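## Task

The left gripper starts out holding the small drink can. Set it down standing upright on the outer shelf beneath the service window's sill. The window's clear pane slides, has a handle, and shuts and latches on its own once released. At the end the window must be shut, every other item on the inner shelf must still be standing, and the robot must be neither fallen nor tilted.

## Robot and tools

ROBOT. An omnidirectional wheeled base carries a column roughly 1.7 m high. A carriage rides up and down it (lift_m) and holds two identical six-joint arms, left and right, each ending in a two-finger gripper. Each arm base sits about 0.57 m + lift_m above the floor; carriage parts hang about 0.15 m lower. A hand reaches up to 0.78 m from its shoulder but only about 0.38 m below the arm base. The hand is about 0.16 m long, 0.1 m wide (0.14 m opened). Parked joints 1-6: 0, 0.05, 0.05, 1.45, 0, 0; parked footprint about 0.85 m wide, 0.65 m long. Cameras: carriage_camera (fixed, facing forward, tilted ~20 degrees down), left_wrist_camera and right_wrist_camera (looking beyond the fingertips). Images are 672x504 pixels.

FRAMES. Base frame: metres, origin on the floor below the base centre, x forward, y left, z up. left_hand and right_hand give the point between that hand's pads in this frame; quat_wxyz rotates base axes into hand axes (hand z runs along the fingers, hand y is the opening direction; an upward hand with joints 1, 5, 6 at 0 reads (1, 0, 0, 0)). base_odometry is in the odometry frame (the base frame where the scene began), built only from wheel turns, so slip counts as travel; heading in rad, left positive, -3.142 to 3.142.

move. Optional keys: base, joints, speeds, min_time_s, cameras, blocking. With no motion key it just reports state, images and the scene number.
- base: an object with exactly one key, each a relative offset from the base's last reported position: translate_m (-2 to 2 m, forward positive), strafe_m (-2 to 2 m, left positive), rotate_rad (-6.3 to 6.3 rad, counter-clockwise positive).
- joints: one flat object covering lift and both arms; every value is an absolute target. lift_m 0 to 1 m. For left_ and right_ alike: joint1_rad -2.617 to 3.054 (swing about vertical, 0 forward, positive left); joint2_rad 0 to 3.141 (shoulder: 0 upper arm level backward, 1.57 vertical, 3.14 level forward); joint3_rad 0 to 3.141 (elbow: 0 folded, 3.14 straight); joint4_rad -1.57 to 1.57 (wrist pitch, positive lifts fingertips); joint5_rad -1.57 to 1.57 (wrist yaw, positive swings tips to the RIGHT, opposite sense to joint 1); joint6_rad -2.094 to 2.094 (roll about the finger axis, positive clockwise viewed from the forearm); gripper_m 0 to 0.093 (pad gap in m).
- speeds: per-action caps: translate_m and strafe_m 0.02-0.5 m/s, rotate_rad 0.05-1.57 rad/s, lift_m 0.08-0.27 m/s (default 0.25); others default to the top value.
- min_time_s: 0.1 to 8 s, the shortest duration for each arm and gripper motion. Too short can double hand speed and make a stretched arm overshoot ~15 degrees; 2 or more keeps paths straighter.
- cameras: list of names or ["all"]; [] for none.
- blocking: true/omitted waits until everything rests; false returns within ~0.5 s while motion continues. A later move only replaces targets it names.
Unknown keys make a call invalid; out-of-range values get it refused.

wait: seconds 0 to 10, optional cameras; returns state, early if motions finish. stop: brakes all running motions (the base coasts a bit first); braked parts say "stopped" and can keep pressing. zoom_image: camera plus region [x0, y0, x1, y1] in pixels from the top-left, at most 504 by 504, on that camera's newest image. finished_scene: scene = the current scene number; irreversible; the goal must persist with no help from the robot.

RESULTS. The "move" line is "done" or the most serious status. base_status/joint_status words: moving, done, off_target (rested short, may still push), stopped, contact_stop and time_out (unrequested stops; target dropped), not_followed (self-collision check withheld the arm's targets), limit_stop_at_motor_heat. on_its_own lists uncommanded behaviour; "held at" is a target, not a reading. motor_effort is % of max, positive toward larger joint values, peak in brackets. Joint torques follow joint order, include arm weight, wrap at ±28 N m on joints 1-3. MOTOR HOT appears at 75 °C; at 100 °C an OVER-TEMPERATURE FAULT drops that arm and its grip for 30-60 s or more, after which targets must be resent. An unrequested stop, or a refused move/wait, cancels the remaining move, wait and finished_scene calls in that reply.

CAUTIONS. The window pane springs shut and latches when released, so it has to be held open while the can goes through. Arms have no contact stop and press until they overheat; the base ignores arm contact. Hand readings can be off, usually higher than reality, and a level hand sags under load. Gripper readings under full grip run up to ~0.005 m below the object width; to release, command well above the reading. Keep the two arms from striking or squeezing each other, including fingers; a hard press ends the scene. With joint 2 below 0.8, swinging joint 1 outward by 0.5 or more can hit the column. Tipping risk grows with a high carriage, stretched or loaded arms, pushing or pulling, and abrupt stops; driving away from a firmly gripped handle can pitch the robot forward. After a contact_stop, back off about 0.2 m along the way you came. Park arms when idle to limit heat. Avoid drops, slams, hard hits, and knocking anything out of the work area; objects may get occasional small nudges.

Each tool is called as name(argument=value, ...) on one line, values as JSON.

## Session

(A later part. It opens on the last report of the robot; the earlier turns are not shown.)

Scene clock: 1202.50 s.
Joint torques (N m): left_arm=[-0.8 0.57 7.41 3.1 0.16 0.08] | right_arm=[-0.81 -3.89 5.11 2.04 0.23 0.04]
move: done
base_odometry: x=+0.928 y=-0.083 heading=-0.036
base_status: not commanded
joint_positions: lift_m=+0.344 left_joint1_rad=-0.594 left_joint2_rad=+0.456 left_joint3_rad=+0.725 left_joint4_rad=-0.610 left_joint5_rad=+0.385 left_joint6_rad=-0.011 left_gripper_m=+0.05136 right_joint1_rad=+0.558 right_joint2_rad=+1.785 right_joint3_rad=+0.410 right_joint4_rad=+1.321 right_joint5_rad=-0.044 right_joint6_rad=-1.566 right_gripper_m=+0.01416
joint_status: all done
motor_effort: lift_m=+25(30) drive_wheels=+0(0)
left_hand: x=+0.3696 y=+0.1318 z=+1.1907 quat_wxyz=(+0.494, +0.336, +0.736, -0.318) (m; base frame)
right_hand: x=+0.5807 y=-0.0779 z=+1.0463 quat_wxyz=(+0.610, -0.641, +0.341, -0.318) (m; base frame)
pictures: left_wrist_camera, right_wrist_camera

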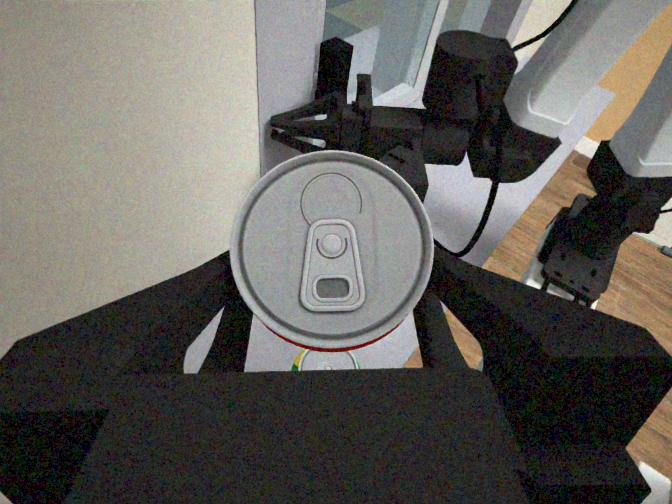

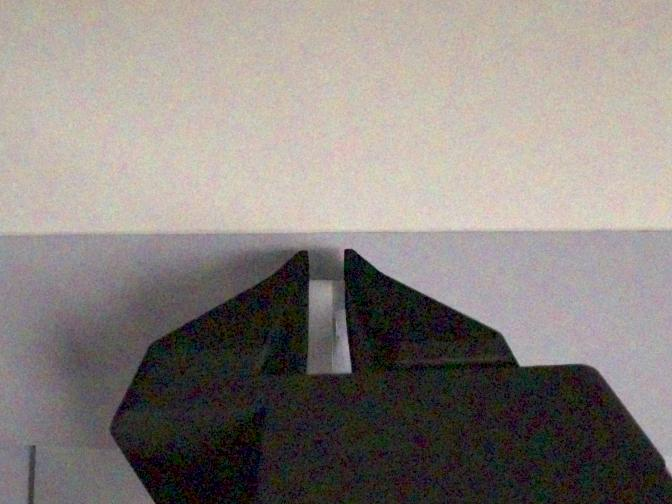

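move(joints={"lift_m": 0.374, "right_joint6_rad": -1.27}, speeds={"lift_m": 0.08}, min_time_s=0.7, cameras=["left_wrist_camera", "right_wrist_camera"])

Scene clock: 1210.80 s.
Joint torques (N m): left_arm=[-0.73 0.64 7.49 3.16 0.18 0.07] | right_arm=[-0.81 -5.08 5.01 2.63 0.27 0.32]
move: off_target
base_odometry: x=+0.928 y=-0.083 heading=-0.036
base_status: not commanded
joint_positions: lift_m=+0.374 left_joint1_rad=-0.594 left_joint2_rad=+0.456 left_joint3_rad=+0.725 left_joint4_rad=-0.610 left_joint5_rad=+0.385 left_joint6_rad=-0.011 left_gripper_m=+0.05136 right_joint1_rad=+0.558 right_joint2_rad=+1.800 right_joint3_rad=+0.410 right_joint4_rad=+1.266 right_joint5_rad=-0.046 right_joint6_rad=-1.291 right_gripper_m=+0.01425
joint_status: right_joint6_rad off_target (ended at -1.292, target -1.270); the others done
motor_effort: lift_m=+27(29) drive_wheels=+0(0)
left_hand: x=+0.3696 y=+0.1318 z=+1.2206 quat_wxyz=(+0.494, +0.336, +0.736, -0.318) (m; base frame)
right_hand: x=+0.5795 y=-0.0782 z=+1.0564 quat_wxyz=(+0.624, -0.607, +0.439, -0.221) (m; base frame)
pictures: left_wrist_camera, right_wrist_camera

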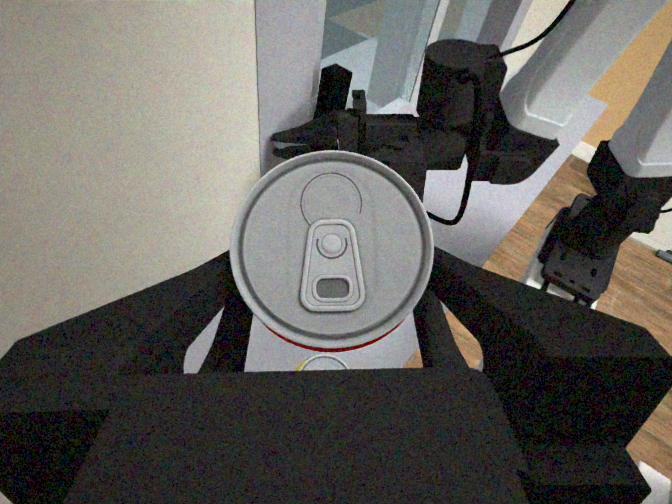

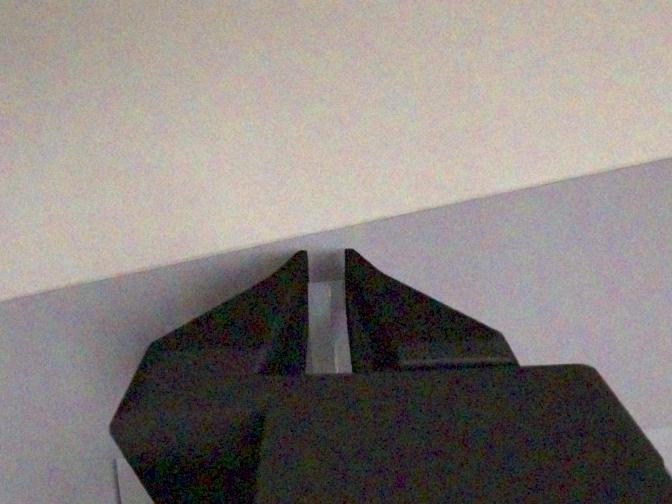

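move(joints={"lift_m": 0.398, "right_joint6_rad": -1.08}, speeds={"lift_m": 0.08}, min_time_s=0.5, cameras=["left_wrist_camera", "right_wrist_camera"])

Scene clock: 1217.20 s.
Joint torques (N m): left_arm=[-0.87 0.54 7.47 3.11 0.21 0.08] | right_arm=[-0.8 -5.08 5.03 2.95 0.16 0.26]
move: done
base_odometry: x=+0.928 y=-0.083 heading=-0.036
base_status: not commanded
joint_positions: lift_m=+0.398 left_joint1_rad=-0.594 left_joint2_rad=+0.456 left_joint3_rad=+0.725 left_joint4_rad=-0.610 left_joint5_rad=+0.385 left_joint6_rad=-0.011 left_gripper_m=+0.05136 right_joint1_rad=+0.558 right_joint2_rad=+1.800 right_joint3_rad=+0.410 right_joint4_rad=+1.237 right_joint5_rad=-0.040 right_joint6_rad=-1.098 right_gripper_m=+0.01431
joint_status: all done
motor_effort: lift_m=+26(29) drive_wheels=+1(1)
left_hand: x=+0.3696 y=+0.1318 z=+1.2447 quat_wxyz=(+0.494, +0.336, +0.736, -0.318) (m; base frame)
right_hand: x=+0.5793 y=-0.0796 z=+1.0735 quat_wxyz=(+0.631, -0.567, +0.504, -0.159) (m; base frame)
pictures: left_wrist_camera, right_wrist_camera

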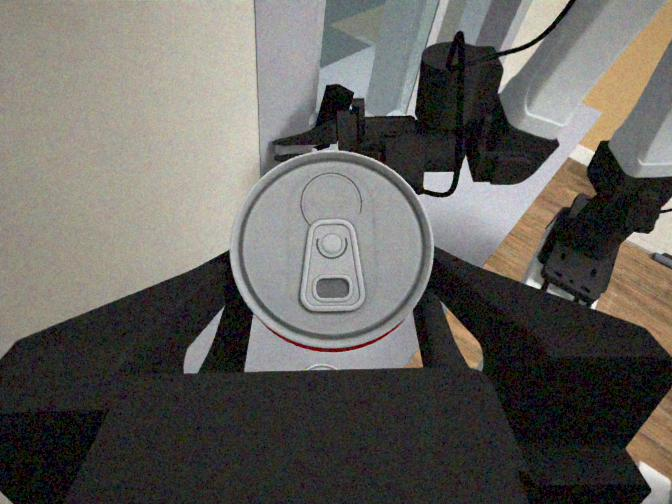

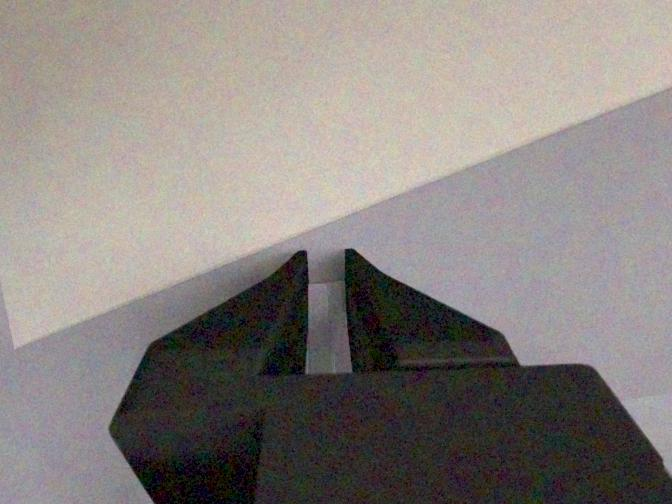

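move(base={"strafe_m": -0.04}, speeds={"strafe_m": 0.06}, cameras=["left_wrist_camera", "right_wrist_camera"])

Scene clock: 1221.97 s.
Joint torques (N m): left_arm=[-0.8 0.65 7.57 3.1 0.2 0.08] | right_arm=[-0.81 -5.09 5.03 2.77 0.48 0.14]
move: done
base_odometry: x=+0.926 y=-0.123 heading=-0.036
base_status: done
joint_positions: lift_m=+0.398 left_joint1_rad=-0.594 left_joint2_rad=+0.456 left_joint3_rad=+0.725 left_joint4_rad=-0.610 left_joint5_rad=+0.385 left_joint6_rad=-0.011 left_gripper_m=+0.05136 right_joint1_rad=+0.558 right_joint2_rad=+1.800 right_joint3_rad=+0.410 right_joint4_rad=+1.251 right_joint5_rad=-0.076 right_joint6_rad=-1.087 right_gripper_m=+0.01431
joint_status: not commanded
motor_effort: lift_m=+25(29) drive_wheels=+0(6)
left_hand: x=+0.3695 y=+0.1318 z=+1.2447 quat_wxyz=(+0.494, +0.336, +0.736, -0.318) (m; base frame)
right_hand: x=+0.5761 y=-0.0742 z=+1.0769 quat_wxyz=(+0.640, -0.569, +0.495, -0.144) (m; base frame)
pictures: left_wrist_camera, right_wrist_camera

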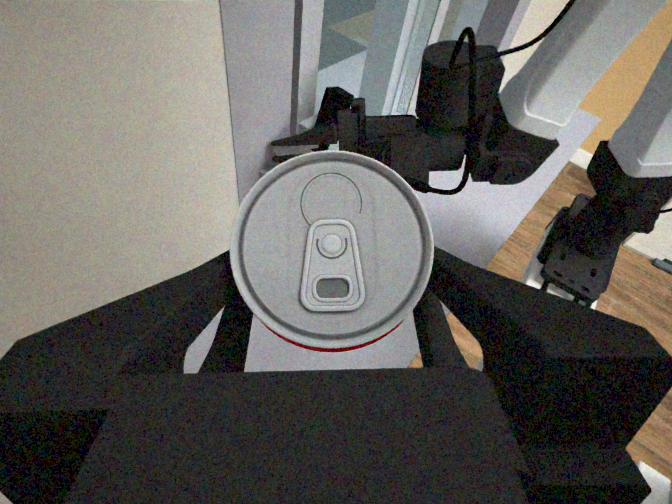

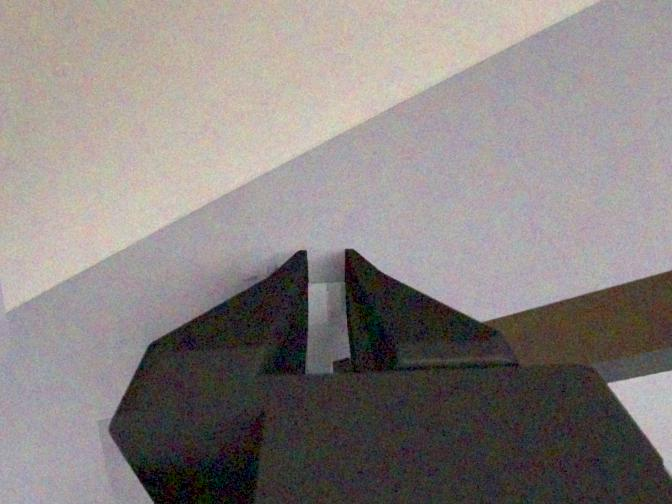

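move(base={"strafe_m": -0.10}, speeds={"strafe_m": 0.08}, cameras=["left_wrist_camera", "right_wrist_camera", "carriage_camera"])

Scene clock: 1254.97 s.
Joint torques (N m): left_arm=[-0.8 0.55 7.53 3.08 0.19 0.07] | right_arm=[-1.88 -4.92 5.16 2.68 0.95 0.12]
move: done
base_odometry: x=+0.923 y=-0.223 heading=-0.036
base_status: done
joint_positions: lift_m=+0.398 left_joint1_rad=-0.594 left_joint2_rad=+0.456 left_joint3_rad=+0.725 left_joint4_rad=-0.610 left_joint5_rad=+0.385 left_joint6_rad=-0.011 left_gripper_m=+0.05136 right_joint1_rad=+0.569 right_joint2_rad=+1.800 right_joint3_rad=+0.410 right_joint4_rad=+1.261 right_joint5_rad=-0.122 right_joint6_rad=-1.083 right_gripper_m=+0.01434
joint_status: not commanded
motor_effort: lift_m=+26(27) drive_wheels=-2(9)
left_hand: x=+0.3695 y=+0.1318 z=+1.2446 quat_wxyz=(+0.494, +0.336, +0.736, -0.318) (m; base frame)
right_hand: x=+0.5686 y=-0.0636 z=+1.0793 quat_wxyz=(+0.649, -0.579, +0.479, -0.123) (m; base frame)
pictures: carriage_camera, left_wrist_camera, right_wrist_camera

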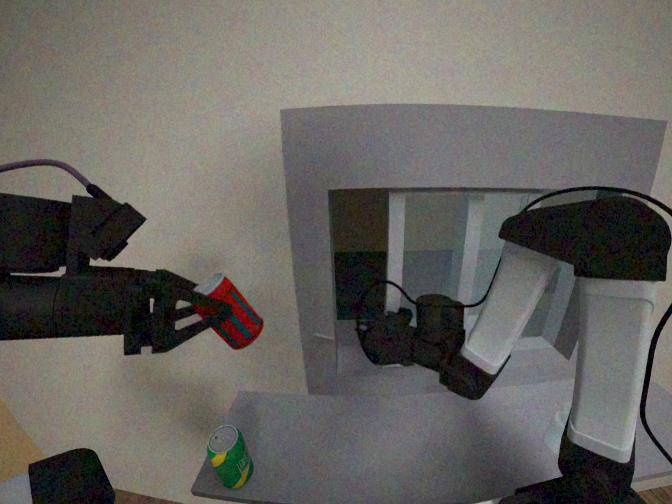

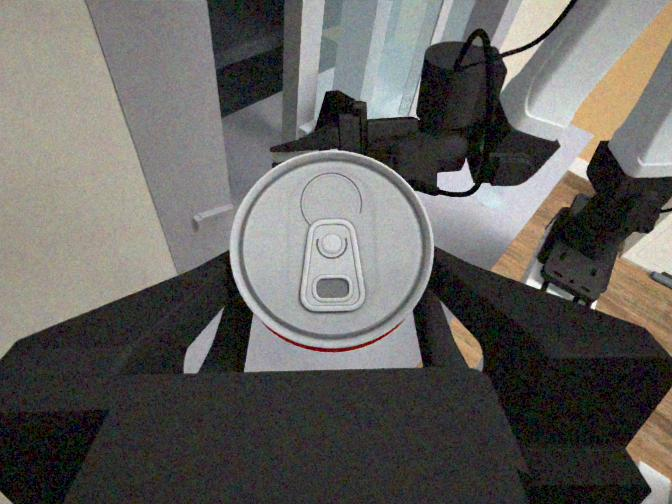

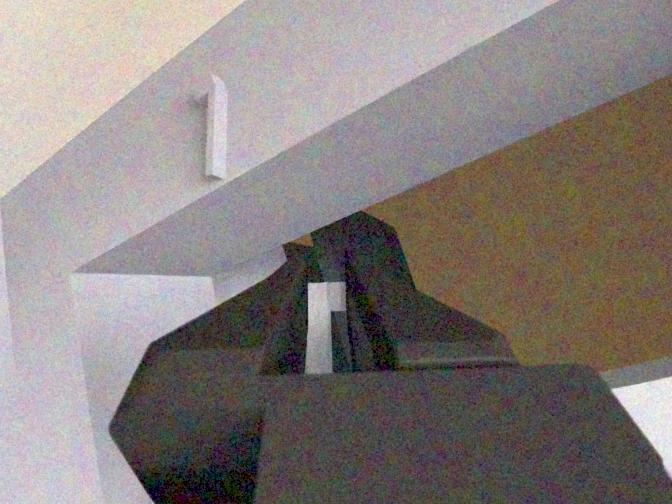

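move(base={"strafe_m": -0.12}, joints={"right_joint1_rad": 0.53, "right_joint5_rad": 0.03, "right_joint4_rad": 1.32}, min_time_s=1.5, speeds={"strafe_m": 0.08}, cameras=["left_wrist_camera", "right_wrist_camera", "carriage_camera"])

Scene clock: 1265.60 s.
Joint torques (N m): left_arm=[-0.76 0.62 7.5 3.11 0.17 0.09] | right_arm=[-3.96 -5.08 5.34 2.79 1.98 0.1]
move: off_target
base_odometry: x=+0.919 y=-0.343 heading=-0.036
base_status: done
joint_positions: lift_m=+0.398 left_joint1_rad=-0.594 left_joint2_rad=+0.456 left_joint3_rad=+0.725 left_joint4_rad=-0.610 left_joint5_rad=+0.385 left_joint6_rad=-0.011 left_gripper_m=+0.05136 right_joint1_rad=+0.575 right_joint2_rad=+1.800 right_joint3_rad=+0.405 right_joint4_rad=+1.265 right_joint5_rad=-0.170 right_joint6_rad=-1.082 right_gripper_m=+0.01412
joint_status: right_joint1_rad off_target (ended at +0.575, target +0.530); right_joint4_rad off_target (ended at +1.265, target +1.320); right_joint5_rad off_target (ended at -0.170, target +0.030)
motor_effort: lift_m=+25(27) drive_wheels=+0(8)
left_hand: x=+0.3695 y=+0.1318 z=+1.2446 quat_wxyz=(+0.494, +0.336, +0.736, -0.318) (m; base frame)
right_hand: x=+0.5607 y=-0.0558 z=+1.0789 quat_wxyz=(+0.652, -0.590, +0.465, -0.103) (m; base frame)
pictures: carriage_camera, left_wrist_camera, right_wrist_camera

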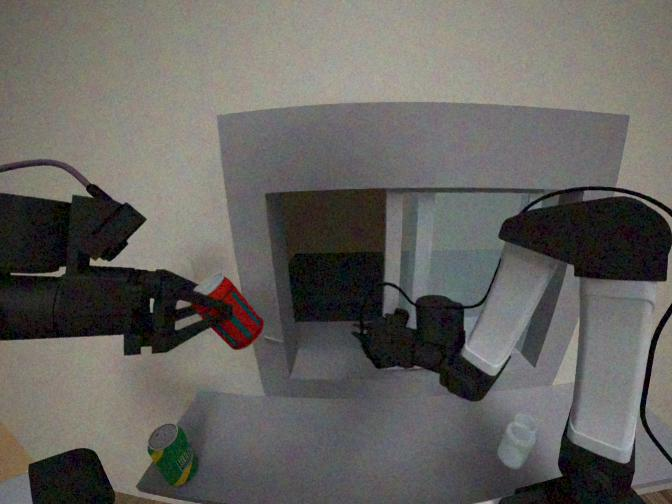

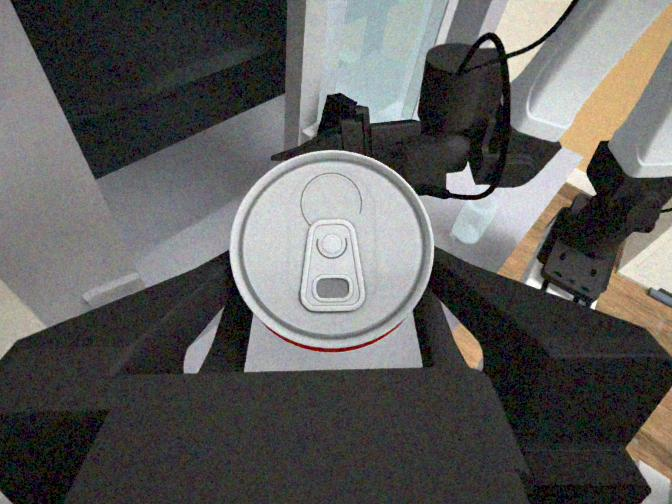

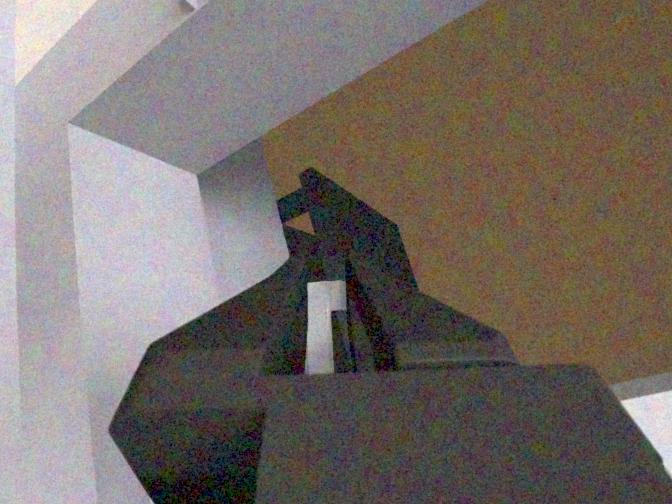

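move(base={"strafe_m": -0.03}, joints={"left_joint1_rad": -0.993, "left_joint2_rad": 1.557, "left_joint3_rad": 1.294, "left_joint4_rad": -0.770, "left_joint5_rad": -0.665, "left_joint6_rad": -0.803}, min_time_s=3, speeds={"strafe_m": 0.06}, cameras=["left_wrist_camera", "carriage_camera"])

Scene clock: 1324.23 s.
Joint torques (N m): left_arm=[-0.88 -5.05 8.81 1.79 -0.89 -0.08] | right_arm=[-4.68 -5.03 5.85 2.64 1.97 0.12]
move: off_target
MOTOR HOT: joint 4 (wrist pitch) of the right arm reports 82 °C; the controller stops that arm at 100 °C. To cool a motor, set the load down, stop pushing, or move to a pose that needs little force.
base_odometry: x=+0.918 y=-0.373 heading=-0.035
base_status: done
joint_positions: lift_m=+0.398 left_joint1_rad=-0.986 left_joint2_rad=+1.553 left_joint3_rad=+1.260 left_joint4_rad=-0.787 left_joint5_rad=-0.629 left_joint6_rad=-0.789 left_gripper_m=+0.05137 right_joint1_rad=+0.583 right_joint2_rad=+1.800 right_joint3_rad=+0.399 right_joint4_rad=+1.279 right_joint5_rad=-0.167 right_joint6_rad=-1.085 right_gripper_m=+0.01413
joint_status: left_joint5_rad off_target (ended at -0.629, target -0.665); the others done
motor_effort: lift_m=+23(28) drive_wheels=-1(7)
left_hand: x=+0.5085 y=+0.0613 z=+1.1457 quat_wxyz=(+0.379, +0.016, +0.925, +0.010) (m; base frame)
right_hand: x=+0.5580 y=-0.0541 z=+1.0802 quat_wxyz=(+0.655, -0.590, +0.460, -0.103) (m; base frame)
pictures: carriage_camera, left_wrist_camera

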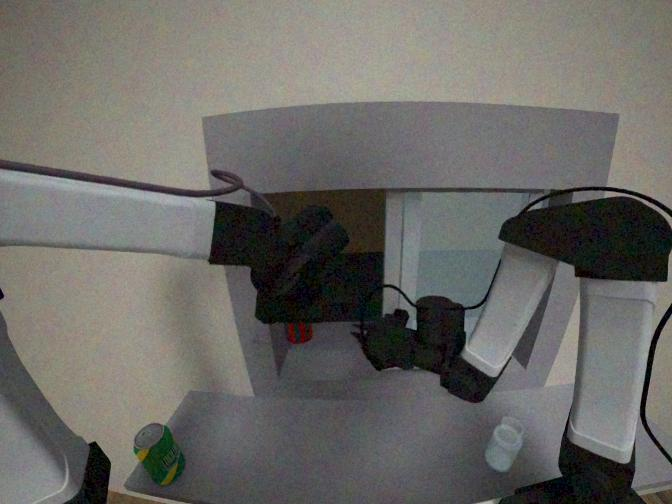

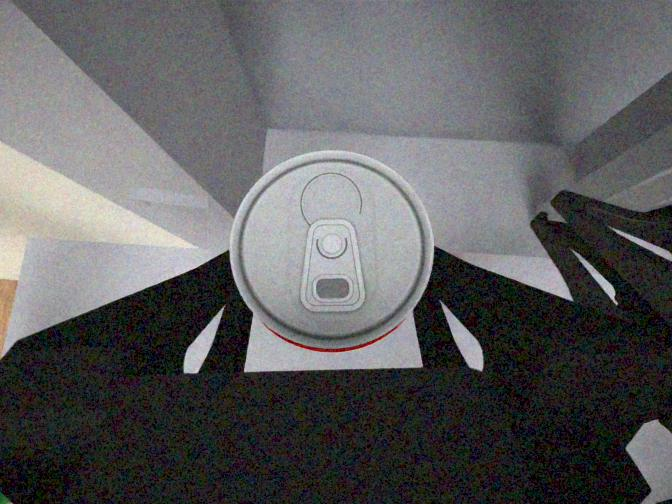

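move(joints={"left_joint1_rad": -0.711, "left_joint2_rad": 1.941, "left_joint3_rad": 1.525, "left_joint4_rad": -0.41, "left_joint5_rad": -0.53, "left_joint6_rad": -0.53, "right_joint4_rad": 1.21}, min_time_s=2, cameras=["left_wrist_camera", "carriage_camera"])

Scene clock: 1345.17 s.
Joint torques (N m): left_arm=[0.46 -7.98 8.94 2.38 -0.35 0.2] | right_arm=[-4.68 -5.01 5.87 1.71 1.95 0.31]
move: off_target
MOTOR HOT: still on. Joint 4 (wrist pitch) of the right arm reports 77 °C.
base_odometry: x=+0.918 y=-0.373 heading=-0.035
base_status: not commanded
joint_positions: lift_m=+0.398 left_joint1_rad=-0.717 left_joint2_rad=+1.936 left_joint3_rad=+1.490 left_joint4_rad=-0.452 left_joint5_rad=-0.533 left_joint6_rad=-0.544 left_gripper_m=+0.05137 right_joint1_rad=+0.583 right_joint2_rad=+1.800 right_joint3_rad=+0.399 right_joint4_rad=+1.256 right_joint5_rad=-0.165 right_joint6_rad=-1.104 right_gripper_m=+0.01415
joint_status: left_joint4_rad off_target (ended at -0.452, target -0.410); right_joint4_rad off_target (ended at +1.256, target +1.210); the others done
motor_effort: lift_m=+25(28) drive_wheels=-1(1)
left_hand: x=+0.6554 y=+0.0494 z=+1.1042 quat_wxyz=(+0.404, -0.008, +0.915, +0.013) (m; base frame)
right_hand: x=+0.5576 y=-0.0547 z=+1.0746 quat_wxyz=(+0.646, -0.599, +0.461, -0.107) (m; base frame)
pictures: carriage_camera, left_wrist_camera

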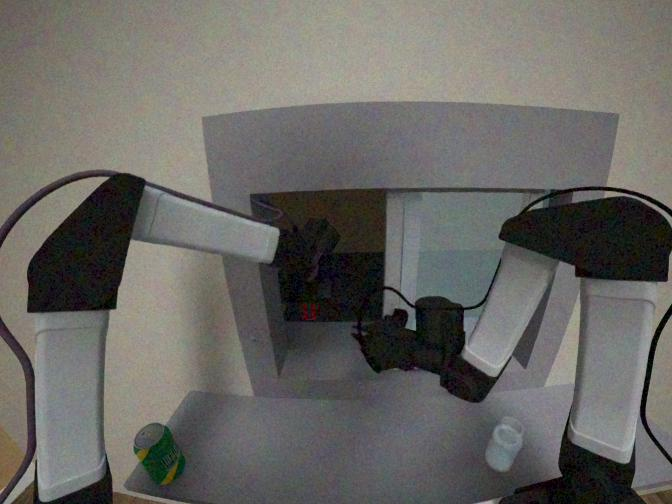

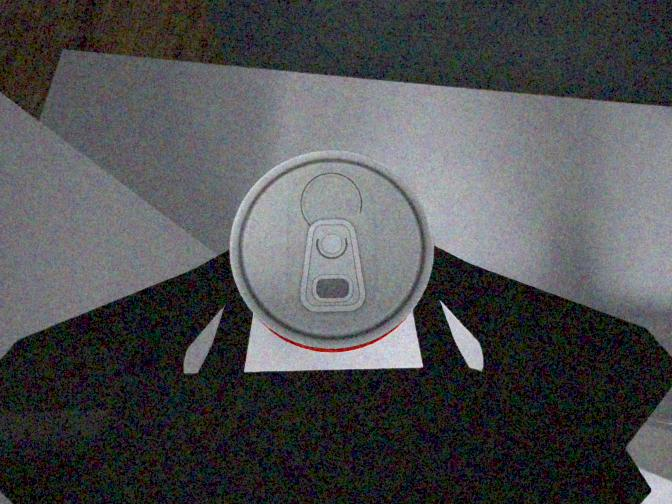

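move(joints={"left_joint1_rad": -0.541, "left_joint2_rad": 2.447, "left_joint3_rad": 2.209, "left_joint4_rad": -0.515, "left_joint5_rad": -0.39, "left_joint6_rad": -0.386}, min_time_s=2, cameras=["left_wrist_camera", "carriage_camera"])

Scene clock: 1366.27 s.
Joint torques (N m): left_arm=[0.42 -11.08 9.32 2.44 -0.23 0.21] | right_arm=[-4.7 -5.03 5.85 1.73 1.95 0.33]
move: done
MOTOR HOT: cleared for the motors of the right arm.
base_odometry: x=+0.918 y=-0.373 heading=-0.035
base_status: not commanded
joint_positions: lift_m=+0.398 left_joint1_rad=-0.547 left_joint2_rad=+2.441 left_joint3_rad=+2.173 left_joint4_rad=-0.545 left_joint5_rad=-0.397 left_joint6_rad=-0.399 left_gripper_m=+0.05137 right_joint1_rad=+0.583 right_joint2_rad=+1.800 right_joint3_rad=+0.399 right_joint4_rad=+1.255 right_joint5_rad=-0.165 right_joint6_rad=-1.106 right_gripper_m=+0.01402
joint_status: all done
motor_effort: lift_m=+27(28) drive_wheels=-1(1)
left_hand: x=+0.7972 y=+0.0391 z=+1.0767 quat_wxyz=(+0.406, -0.005, +0.914, -0.002) (m; base frame)
right_hand: x=+0.5576 y=-0.0548 z=+1.0743 quat_wxyz=(+0.645, -0.600, +0.461, -0.108) (m; base frame)
pictures: carriage_camera, left_wrist_camera

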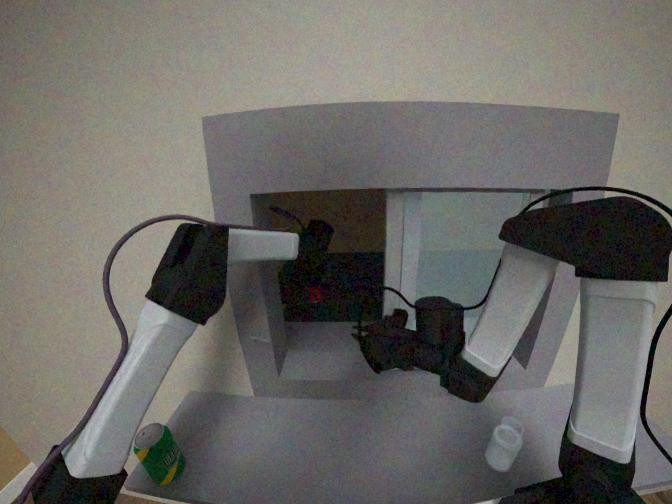

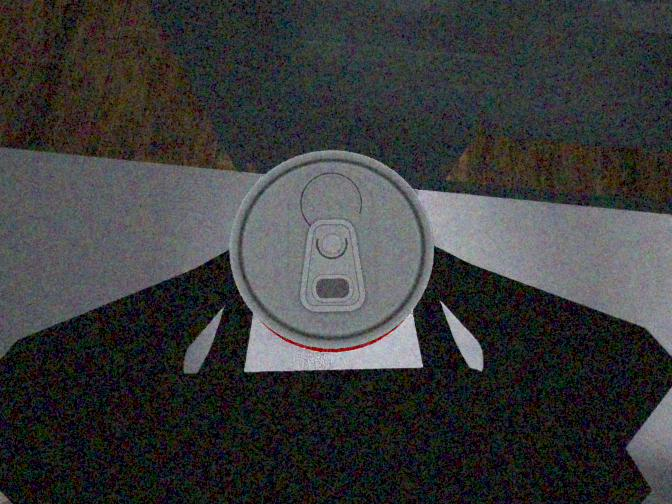

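move(joints={"left_joint1_rad": -0.538, "left_joint2_rad": 2.507, "left_joint3_rad": 2.033, "left_joint4_rad": -0.285, "left_joint5_rad": -0.39, "left_joint6_rad": -0.386}, min_time_s=1.5, cameras=["left_wrist_camera"])

Scene clock: 1382.77 s.
Joint torques (N m): left_arm=[0.47 -11.34 6.35 2.63 -0.25 0.2] | right_arm=[-4.7 -5.01 5.87 1.72 1.95 0.33]
move: off_target
base_odometry: x=+0.918 y=-0.373 heading=-0.035
base_status: not commanded
joint_positions: lift_m=+0.398 left_joint1_rad=-0.544 left_joint2_rad=+2.501 left_joint3_rad=+2.029 left_joint4_rad=-0.332 left_joint5_rad=-0.395 left_joint6_rad=-0.399 left_gripper_m=+0.05137 right_joint1_rad=+0.583 right_joint2_rad=+1.800 right_joint3_rad=+0.399 right_joint4_rad=+1.255 right_joint5_rad=-0.165 right_joint6_rad=-1.106 right_gripper_m=+0.01414
joint_status: left_joint4_rad off_target (ended at -0.333, target -0.285); the others done
motor_effort: lift_m=+25(28) drive_wheels=-1(1)
left_hand: x=+0.8019 y=+0.0380 z=+1.0150 quat_wxyz=(+0.409, -0.007, +0.912, -0.004) (m; base frame)
right_hand: x=+0.5576 y=-0.0548 z=+1.0743 quat_wxyz=(+0.645, -0.600, +0.461, -0.108) (m; base frame)
pictures: left_wrist_camera

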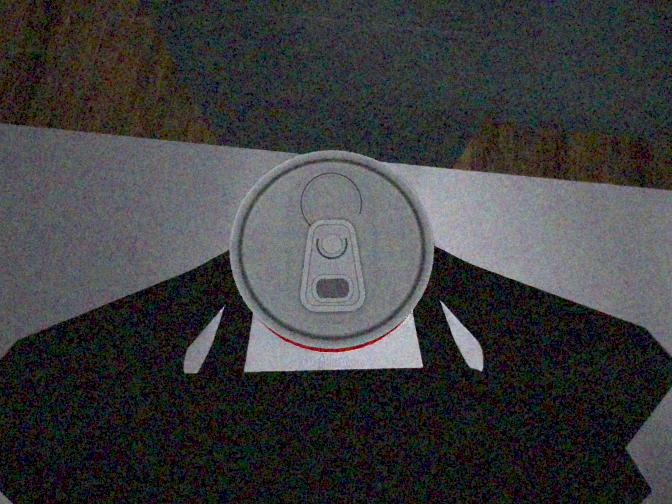

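move(joints={"left_joint1_rad": -0.521, "left_joint2_rad": 2.65, "left_joint3_rad": 2.055, "left_joint4_rad": -0.180, "left_joint5_rad": -0.375, "left_joint6_rad": -0.370}, min_time_s=2, cameras=["left_wrist_camera"])

Scene clock: 1395.73 s.
Joint torques (N m): left_arm=[0.42 -11.7 8.05 2.57 -0.22 0.2] | right_arm=[-4.68 -5.01 5.86 1.73 1.92 0.33]
move: off_target
base_odometry: x=+0.918 y=-0.373 heading=-0.035
base_status: not commanded
joint_positions: lift_m=+0.398 left_joint1_rad=-0.528 left_joint2_rad=+2.644 left_joint3_rad=+2.029 left_joint4_rad=-0.226 left_joint5_rad=-0.382 left_joint6_rad=-0.383 left_gripper_m=+0.05137 right_joint1_rad=+0.583 right_joint2_rad=+1.800 right_joint3_rad=+0.399 right_joint4_rad=+1.255 right_joint5_rad=-0.165 right_joint6_rad=-1.106 right_gripper_m=+0.01402
joint_status: left_joint4_rad off_target (ended at -0.226, target -0.180); the others done
motor_effort: lift_m=+24(28) drive_wheels=-1(1)
left_hand: x=+0.8087 y=+0.0436 z=+0.9426 quat_wxyz=(+0.393, -0.001, +0.920, +0.005) (m; base frame)
right_hand: x=+0.5576 y=-0.0548 z=+1.0743 quat_wxyz=(+0.645, -0.600, +0.461, -0.108) (m; base frame)
pictures: left_wrist_camera

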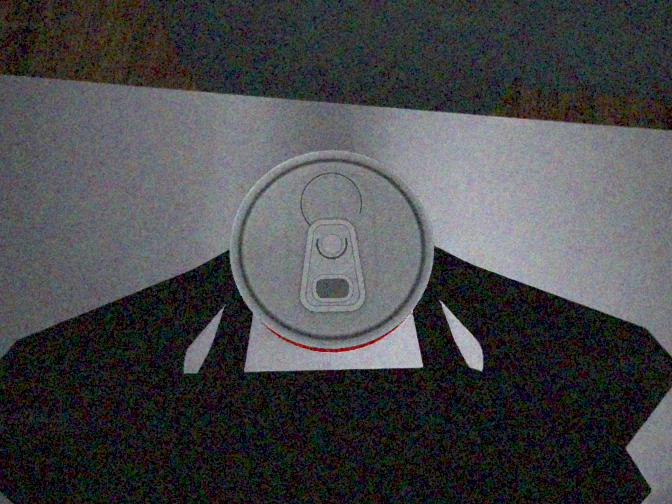

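move(joints={"left_joint1_rad": -0.521, "left_joint2_rad": 2.672, "left_joint3_rad": 2.05, "left_joint4_rad": -0.13, "left_joint5_rad": -0.375, "left_joint6_rad": -0.370}, min_time_s=1, cameras=["left_wrist_camera"])

Scene clock: 1407.23 s.
Joint torques (N m): left_arm=[0.58 -11.51 7.61 2.62 -0.21 0.2] | right_arm=[-4.68 -5.01 5.85 1.71 1.94 0.33]
move: off_target
base_odometry: x=+0.918 y=-0.373 heading=-0.035
base_status: not commanded
joint_positions: lift_m=+0.398 left_joint1_rad=-0.528 left_joint2_rad=+2.665 left_joint3_rad=+2.029 left_joint4_rad=-0.177 left_joint5_rad=-0.381 left_joint6_rad=-0.383 left_gripper_m=+0.05137 right_joint1_rad=+0.583 right_joint2_rad=+1.800 right_joint3_rad=+0.399 right_joint4_rad=+1.255 right_joint5_rad=-0.165 right_joint6_rad=-1.106 right_gripper_m=+0.01425
joint_status: left_joint4_rad off_target (ended at -0.177, target -0.130); the others done
motor_effort: lift_m=+25(27) drive_wheels=-1(1)
left_hand: x=+0.8133 y=+0.0409 z=+0.9370 quat_wxyz=(+0.404, -0.004, +0.915, -0.002) (m; base frame)
right_hand: x=+0.5576 y=-0.0548 z=+1.0743 quat_wxyz=(+0.645, -0.600, +0.461, -0.108) (m; base frame)
pictures: left_wrist_camera

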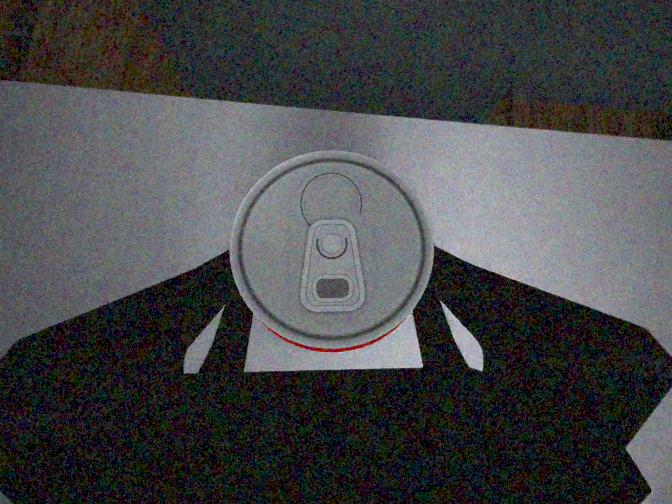

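move(joints={"left_joint1_rad": -0.521, "left_joint2_rad": 2.697, "left_joint3_rad": 2.045, "left_joint4_rad": -0.100, "left_joint5_rad": -0.375, "left_joint6_rad": -0.370}, min_time_s=1, cameras=["left_wrist_camera"])

Scene clock: 1411.57 s.
Joint torques (N m): left_arm=[0.55 -11.66 7.1 2.63 -0.2 0.21] | right_arm=[-4.67 -5 5.86 1.74 1.94 0.33]
move: off_target
base_odometry: x=+0.918 y=-0.373 heading=-0.035
base_status: not commanded
joint_positions: lift_m=+0.398 left_joint1_rad=-0.528 left_joint2_rad=+2.690 left_joint3_rad=+2.029 left_joint4_rad=-0.147 left_joint5_rad=-0.381 left_joint6_rad=-0.383 left_gripper_m=+0.05137 right_joint1_rad=+0.583 right_joint2_rad=+1.800 right_joint3_rad=+0.399 right_joint4_rad=+1.255 right_joint5_rad=-0.165 right_joint6_rad=-1.106 right_gripper_m=+0.01414
joint_status: left_joint4_rad off_target (ended at -0.147, target -0.100); the others done
motor_effort: lift_m=+26(27) drive_wheels=-1(1)
left_hand: x=+0.8144 y=+0.0402 z=+0.9260 quat_wxyz=(+0.406, -0.004, +0.914, -0.003) (m; base frame)
right_hand: x=+0.5576 y=-0.0548 z=+1.0743 quat_wxyz=(+0.645, -0.600, +0.461, -0.108) (m; base frame)
pictures: left_wrist_camera

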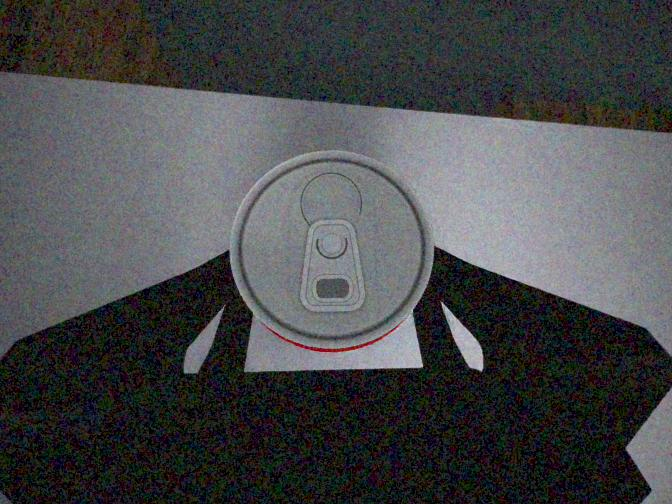

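move(joints={"left_joint1_rad": -0.521, "left_joint2_rad": 2.720, "left_joint3_rad": 2.040, "left_joint4_rad": -0.072, "left_joint5_rad": -0.375, "left_joint6_rad": -0.370}, min_time_s=1, cameras=["left_wrist_camera"])

Scene clock: 1415.70 s.
Joint torques (N m): left_arm=[0.61 -11.71 6.67 2.65 -0.22 0.22] | right_arm=[-4.68 -5.03 5.86 1.71 1.94 0.33]
move: off_target
base_odometry: x=+0.918 y=-0.373 heading=-0.035
base_status: not commanded
joint_positions: lift_m=+0.398 left_joint1_rad=-0.528 left_joint2_rad=+2.713 left_joint3_rad=+2.029 left_joint4_rad=-0.119 left_joint5_rad=-0.381 left_joint6_rad=-0.383 left_gripper_m=+0.05137 right_joint1_rad=+0.583 right_joint2_rad=+1.800 right_joint3_rad=+0.399 right_joint4_rad=+1.255 right_joint5_rad=-0.165 right_joint6_rad=-1.106 right_gripper_m=+0.01413
joint_status: left_joint4_rad off_target (ended at -0.119, target -0.072); the others done
motor_effort: lift_m=+24(28) drive_wheels=-1(1)
left_hand: x=+0.8152 y=+0.0397 z=+0.9161 quat_wxyz=(+0.407, -0.005, +0.913, -0.004) (m; base frame)
right_hand: x=+0.5576 y=-0.0548 z=+1.0743 quat_wxyz=(+0.645, -0.600, +0.461, -0.108) (m; base frame)
pictures: left_wrist_camera

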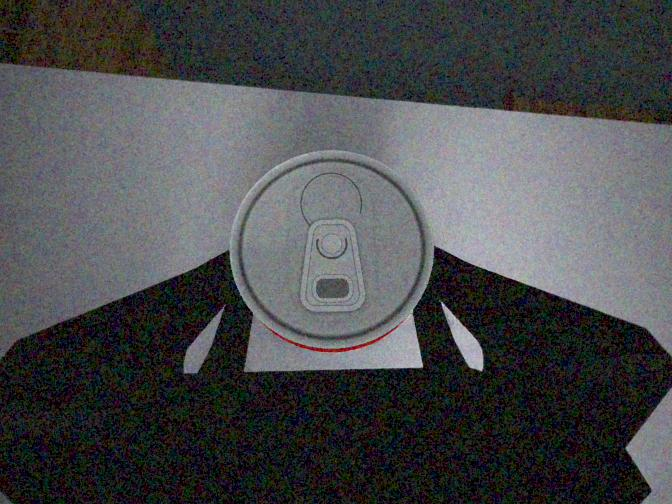

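move(joints={"left_joint1_rad": -0.521, "left_joint2_rad": 2.745, "left_joint3_rad": 2.036, "left_joint4_rad": -0.053, "left_joint5_rad": -0.375, "left_joint6_rad": -0.370}, min_time_s=1, cameras=["left_wrist_camera"])

Scene clock: 1425.47 s.
Joint torques (N m): left_arm=[0.57 -11.69 6.13 2.6 -0.19 0.2] | right_arm=[-4.67 -5 5.85 1.73 1.92 0.33]
move: off_target
base_odometry: x=+0.918 y=-0.373 heading=-0.035
base_status: not commanded
joint_positions: lift_m=+0.398 left_joint1_rad=-0.528 left_joint2_rad=+2.739 left_joint3_rad=+2.029 left_joint4_rad=-0.100 left_joint5_rad=-0.381 left_joint6_rad=-0.383 left_gripper_m=+0.05137 right_joint1_rad=+0.583 right_joint2_rad=+1.800 right_joint3_rad=+0.399 right_joint4_rad=+1.255 right_joint5_rad=-0.165 right_joint6_rad=-1.107 right_gripper_m=+0.01402
joint_status: left_joint4_rad off_target (ended at -0.100, target -0.053); the others done
motor_effort: lift_m=+26(27) drive_wheels=-1(1)
left_hand: x=+0.8143 y=+0.0403 z=+0.9033 quat_wxyz=(+0.405, -0.004, +0.914, -0.002) (m; base frame)
right_hand: x=+0.5576 y=-0.0548 z=+1.0743 quat_wxyz=(+0.645, -0.600, +0.460, -0.108) (m; base frame)
pictures: left_wrist_camera

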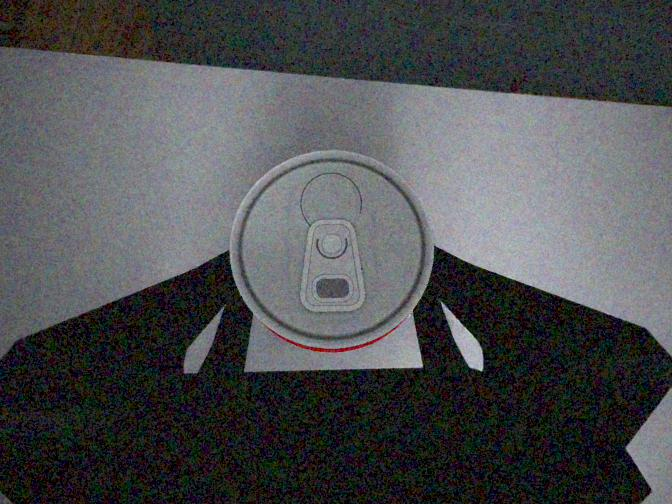

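move(cameras=["carriage_camera"])

zoom_image(camera="carriage_camera", region=[230, 190, 430, 400])

Scene clock: 1441.57 s.
Joint torques (N m): left_arm=[0.43 -11.77 6.22 2.63 -0.2 0.22] | right_arm=[-4.68 -5.01 5.86 1.74 1.94 0.33]
base_odometry: x=+0.918 y=-0.373 heading=-0.035
base_status: not commanded
joint_positions: lift_m=+0.398 left_joint1_rad=-0.528 left_joint2_rad=+2.739 left_joint3_rad=+2.029 left_joint4_rad=-0.100 left_joint5_rad=-0.381 left_joint6_rad=-0.383 left_gripper_m=+0.05137 right_joint1_rad=+0.583 right_joint2_rad=+1.800 right_joint3_rad=+0.399 right_joint4_rad=+1.255 right_joint5_rad=-0.165 right_joint6_rad=-1.107 right_gripper_m=+0.01414
joint_status: left_joint4_rad off_target (ended at -0.100, target -0.053); the others done
motor_effort: lift_m=+26(27) drive_wheels=-1(1)
left_hand: x=+0.8143 y=+0.0403 z=+0.9033 quat_wxyz=(+0.405, -0.004, +0.914, -0.002) (m; base frame)
right_hand: x=+0.5576 y=-0.0548 z=+1.0743 quat_wxyz=(+0.645, -0.600, +0.460, -0.108) (m; base frame)
pictures: carriage_camera

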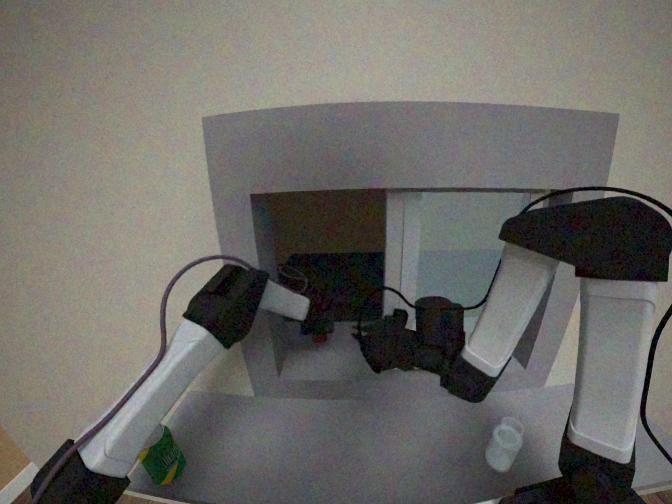

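Scaled by 2.400 from the camera's 672x504 image, which has a finer 960x720 frame.

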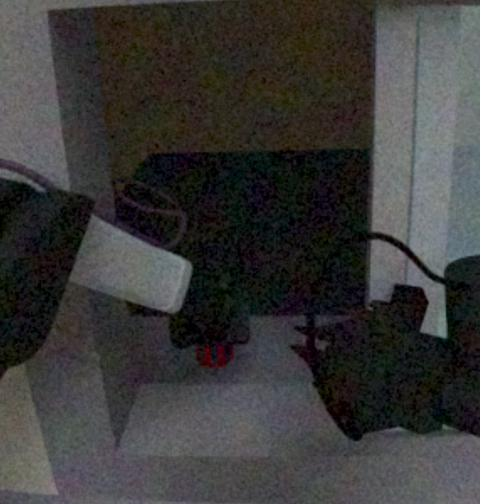

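move(joints={"left_joint1_rad": -0.507, "left_joint2_rad": 2.863, "left_joint3_rad": 2.335, "left_joint4_rad": -0.20, "left_joint5_rad": -0.365, "left_joint6_rad": -0.360}, min_time_s=1.5, cameras=["left_wrist_camera"])

Scene clock: 1491.60 s.
Joint torques (N m): left_arm=[0.59 -12.23 8.96 2.49 -0.21 0.18] | right_arm=[-4.68 -5.03 5.89 1.73 1.94 0.33]
move: done
base_odometry: x=+0.918 y=-0.373 heading=-0.035
base_status: not commanded
joint_positions: lift_m=+0.398 left_joint1_rad=-0.514 left_joint2_rad=+2.856 left_joint3_rad=+2.299 left_joint4_rad=-0.231 left_joint5_rad=-0.373 left_joint6_rad=-0.373 left_gripper_m=+0.05137 right_joint1_rad=+0.583 right_joint2_rad=+1.800 right_joint3_rad=+0.399 right_joint4_rad=+1.255 right_joint5_rad=-0.165 right_joint6_rad=-1.107 right_gripper_m=+0.01402
joint_status: all done
motor_effort: lift_m=+25(27) drive_wheels=-1(1)
left_hand: x=+0.8427 y=+0.0332 z=+0.9126 quat_wxyz=(+0.412, -0.007, +0.911, -0.006) (m; base frame)
right_hand: x=+0.5576 y=-0.0548 z=+1.0743 quat_wxyz=(+0.645, -0.600, +0.460, -0.108) (m; base frame)
pictures: left_wrist_camera

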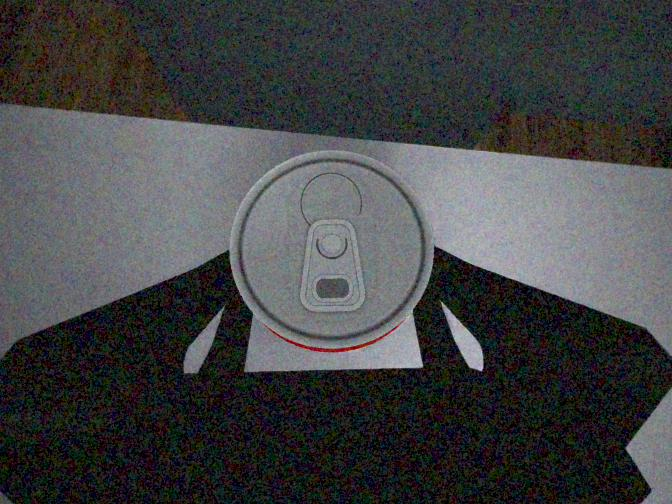

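move(joints={"left_joint1_rad": -0.505, "left_joint2_rad": 2.893, "left_joint3_rad": 2.341, "left_joint4_rad": -0.190, "left_joint5_rad": -0.365, "left_joint6_rad": -0.360}, min_time_s=1, cameras=["left_wrist_camera"])

Scene clock: 1496.83 s.
Joint torques (N m): left_arm=[0.7 -12.1 8.83 2.54 -0.21 0.2] | right_arm=[-4.7 -5.01 5.87 1.73 1.94 0.34]
move: off_target
base_odometry: x=+0.918 y=-0.373 heading=-0.035
base_status: not commanded
joint_positions: lift_m=+0.398 left_joint1_rad=-0.514 left_joint2_rad=+2.885 left_joint3_rad=+2.307 left_joint4_rad=-0.231 left_joint5_rad=-0.372 left_joint6_rad=-0.372 left_gripper_m=+0.05137 right_joint1_rad=+0.583 right_joint2_rad=+1.800 right_joint3_rad=+0.399 right_joint4_rad=+1.255 right_joint5_rad=-0.165 right_joint6_rad=-1.107 right_gripper_m=+0.01424
joint_status: left_joint4_rad off_target (ended at -0.231, target -0.190); the others done
motor_effort: lift_m=+26(27) drive_wheels=-1(1)
left_hand: x=+0.8400 y=+0.0346 z=+0.8971 quat_wxyz=(+0.404, -0.004, +0.915, -0.002) (m; base frame)
right_hand: x=+0.5576 y=-0.0548 z=+1.0743 quat_wxyz=(+0.645, -0.600, +0.460, -0.108) (m; base frame)
pictures: left_wrist_camera

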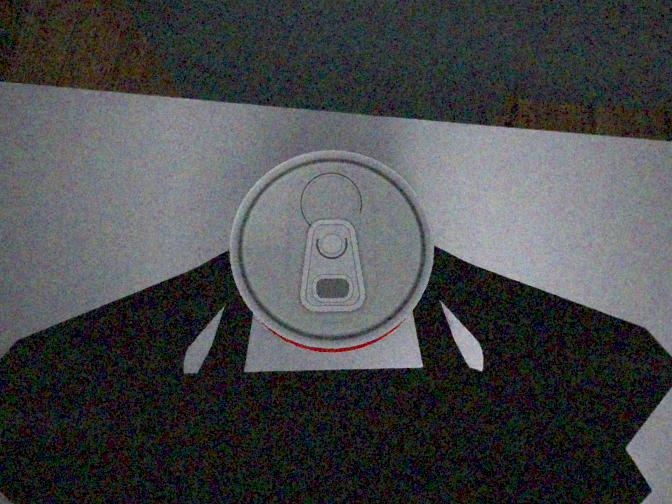

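move(joints={"left_joint1_rad": -0.505, "left_joint2_rad": 2.915, "left_joint3_rad": 2.346, "left_joint4_rad": -0.170, "left_joint5_rad": -0.365, "left_joint6_rad": -0.360}, min_time_s=1, cameras=["left_wrist_camera"])

Scene clock: 1500.87 s.
Joint torques (N m): left_arm=[0.69 -11.62 8.42 2.46 -0.2 0.19] | right_arm=[-4.68 -5.01 5.85 1.72 1.94 0.33]
move: done
base_odometry: x=+0.918 y=-0.373 heading=-0.035
base_status: not commanded
joint_positions: lift_m=+0.398 left_joint1_rad=-0.514 left_joint2_rad=+2.899 left_joint3_rad=+2.318 left_joint4_rad=-0.199 left_joint5_rad=-0.372 left_joint6_rad=-0.371 left_gripper_m=+0.05137 right_joint1_rad=+0.583 right_joint2_rad=+1.800 right_joint3_rad=+0.399 right_joint4_rad=+1.255 right_joint5_rad=-0.165 right_joint6_rad=-1.107 right_gripper_m=+0.01424
joint_status: all done
motor_effort: lift_m=+26(28) drive_wheels=-1(1)
left_hand: x=+0.8446 y=+0.0319 z=+0.8971 quat_wxyz=(+0.415, -0.006, +0.910, -0.008) (m; base frame)
right_hand: x=+0.5576 y=-0.0548 z=+1.0743 quat_wxyz=(+0.645, -0.600, +0.460, -0.108) (m; base frame)
pictures: left_wrist_camera

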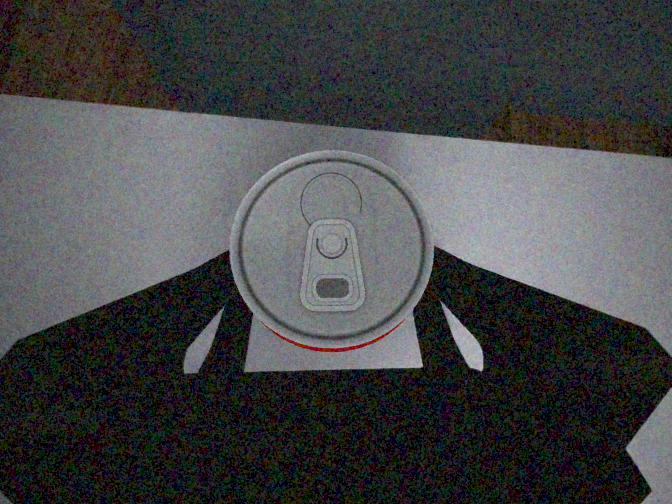

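move(joints={"left_joint1_rad": -0.505, "left_joint2_rad": 2.918, "left_joint3_rad": 2.346, "left_joint4_rad": -0.198, "left_joint5_rad": -0.365, "left_joint6_rad": -0.360}, min_time_s=0.8, cameras=["left_wrist_camera"])

Scene clock: 1516.50 s.
Joint torques (N m): left_arm=[0.7 -11.44 8.39 2.16 -0.21 0.19] | right_arm=[-4.68 -5.01 5.86 1.72 1.94 0.33]
move: done
base_odometry: x=+0.918 y=-0.373 heading=-0.035
base_status: not commanded
joint_positions: lift_m=+0.398 left_joint1_rad=-0.514 left_joint2_rad=+2.899 left_joint3_rad=+2.318 left_joint4_rad=-0.200 left_joint5_rad=-0.372 left_joint6_rad=-0.371 left_gripper_m=+0.05137 right_joint1_rad=+0.583 right_joint2_rad=+1.800 right_joint3_rad=+0.399 right_joint4_rad=+1.255 right_joint5_rad=-0.165 right_joint6_rad=-1.107 right_gripper_m=+0.01413
joint_status: all done
motor_effort: lift_m=+26(28) drive_wheels=-1(1)
left_hand: x=+0.8445 y=+0.0320 z=+0.8969 quat_wxyz=(+0.414, -0.006, +0.910, -0.008) (m; base frame)
right_hand: x=+0.5576 y=-0.0548 z=+1.0743 quat_wxyz=(+0.645, -0.600, +0.460, -0.108) (m; base frame)
pictures: left_wrist_camera

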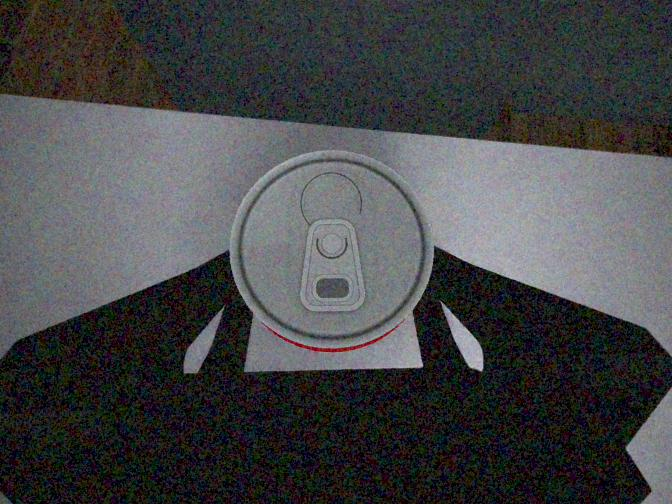

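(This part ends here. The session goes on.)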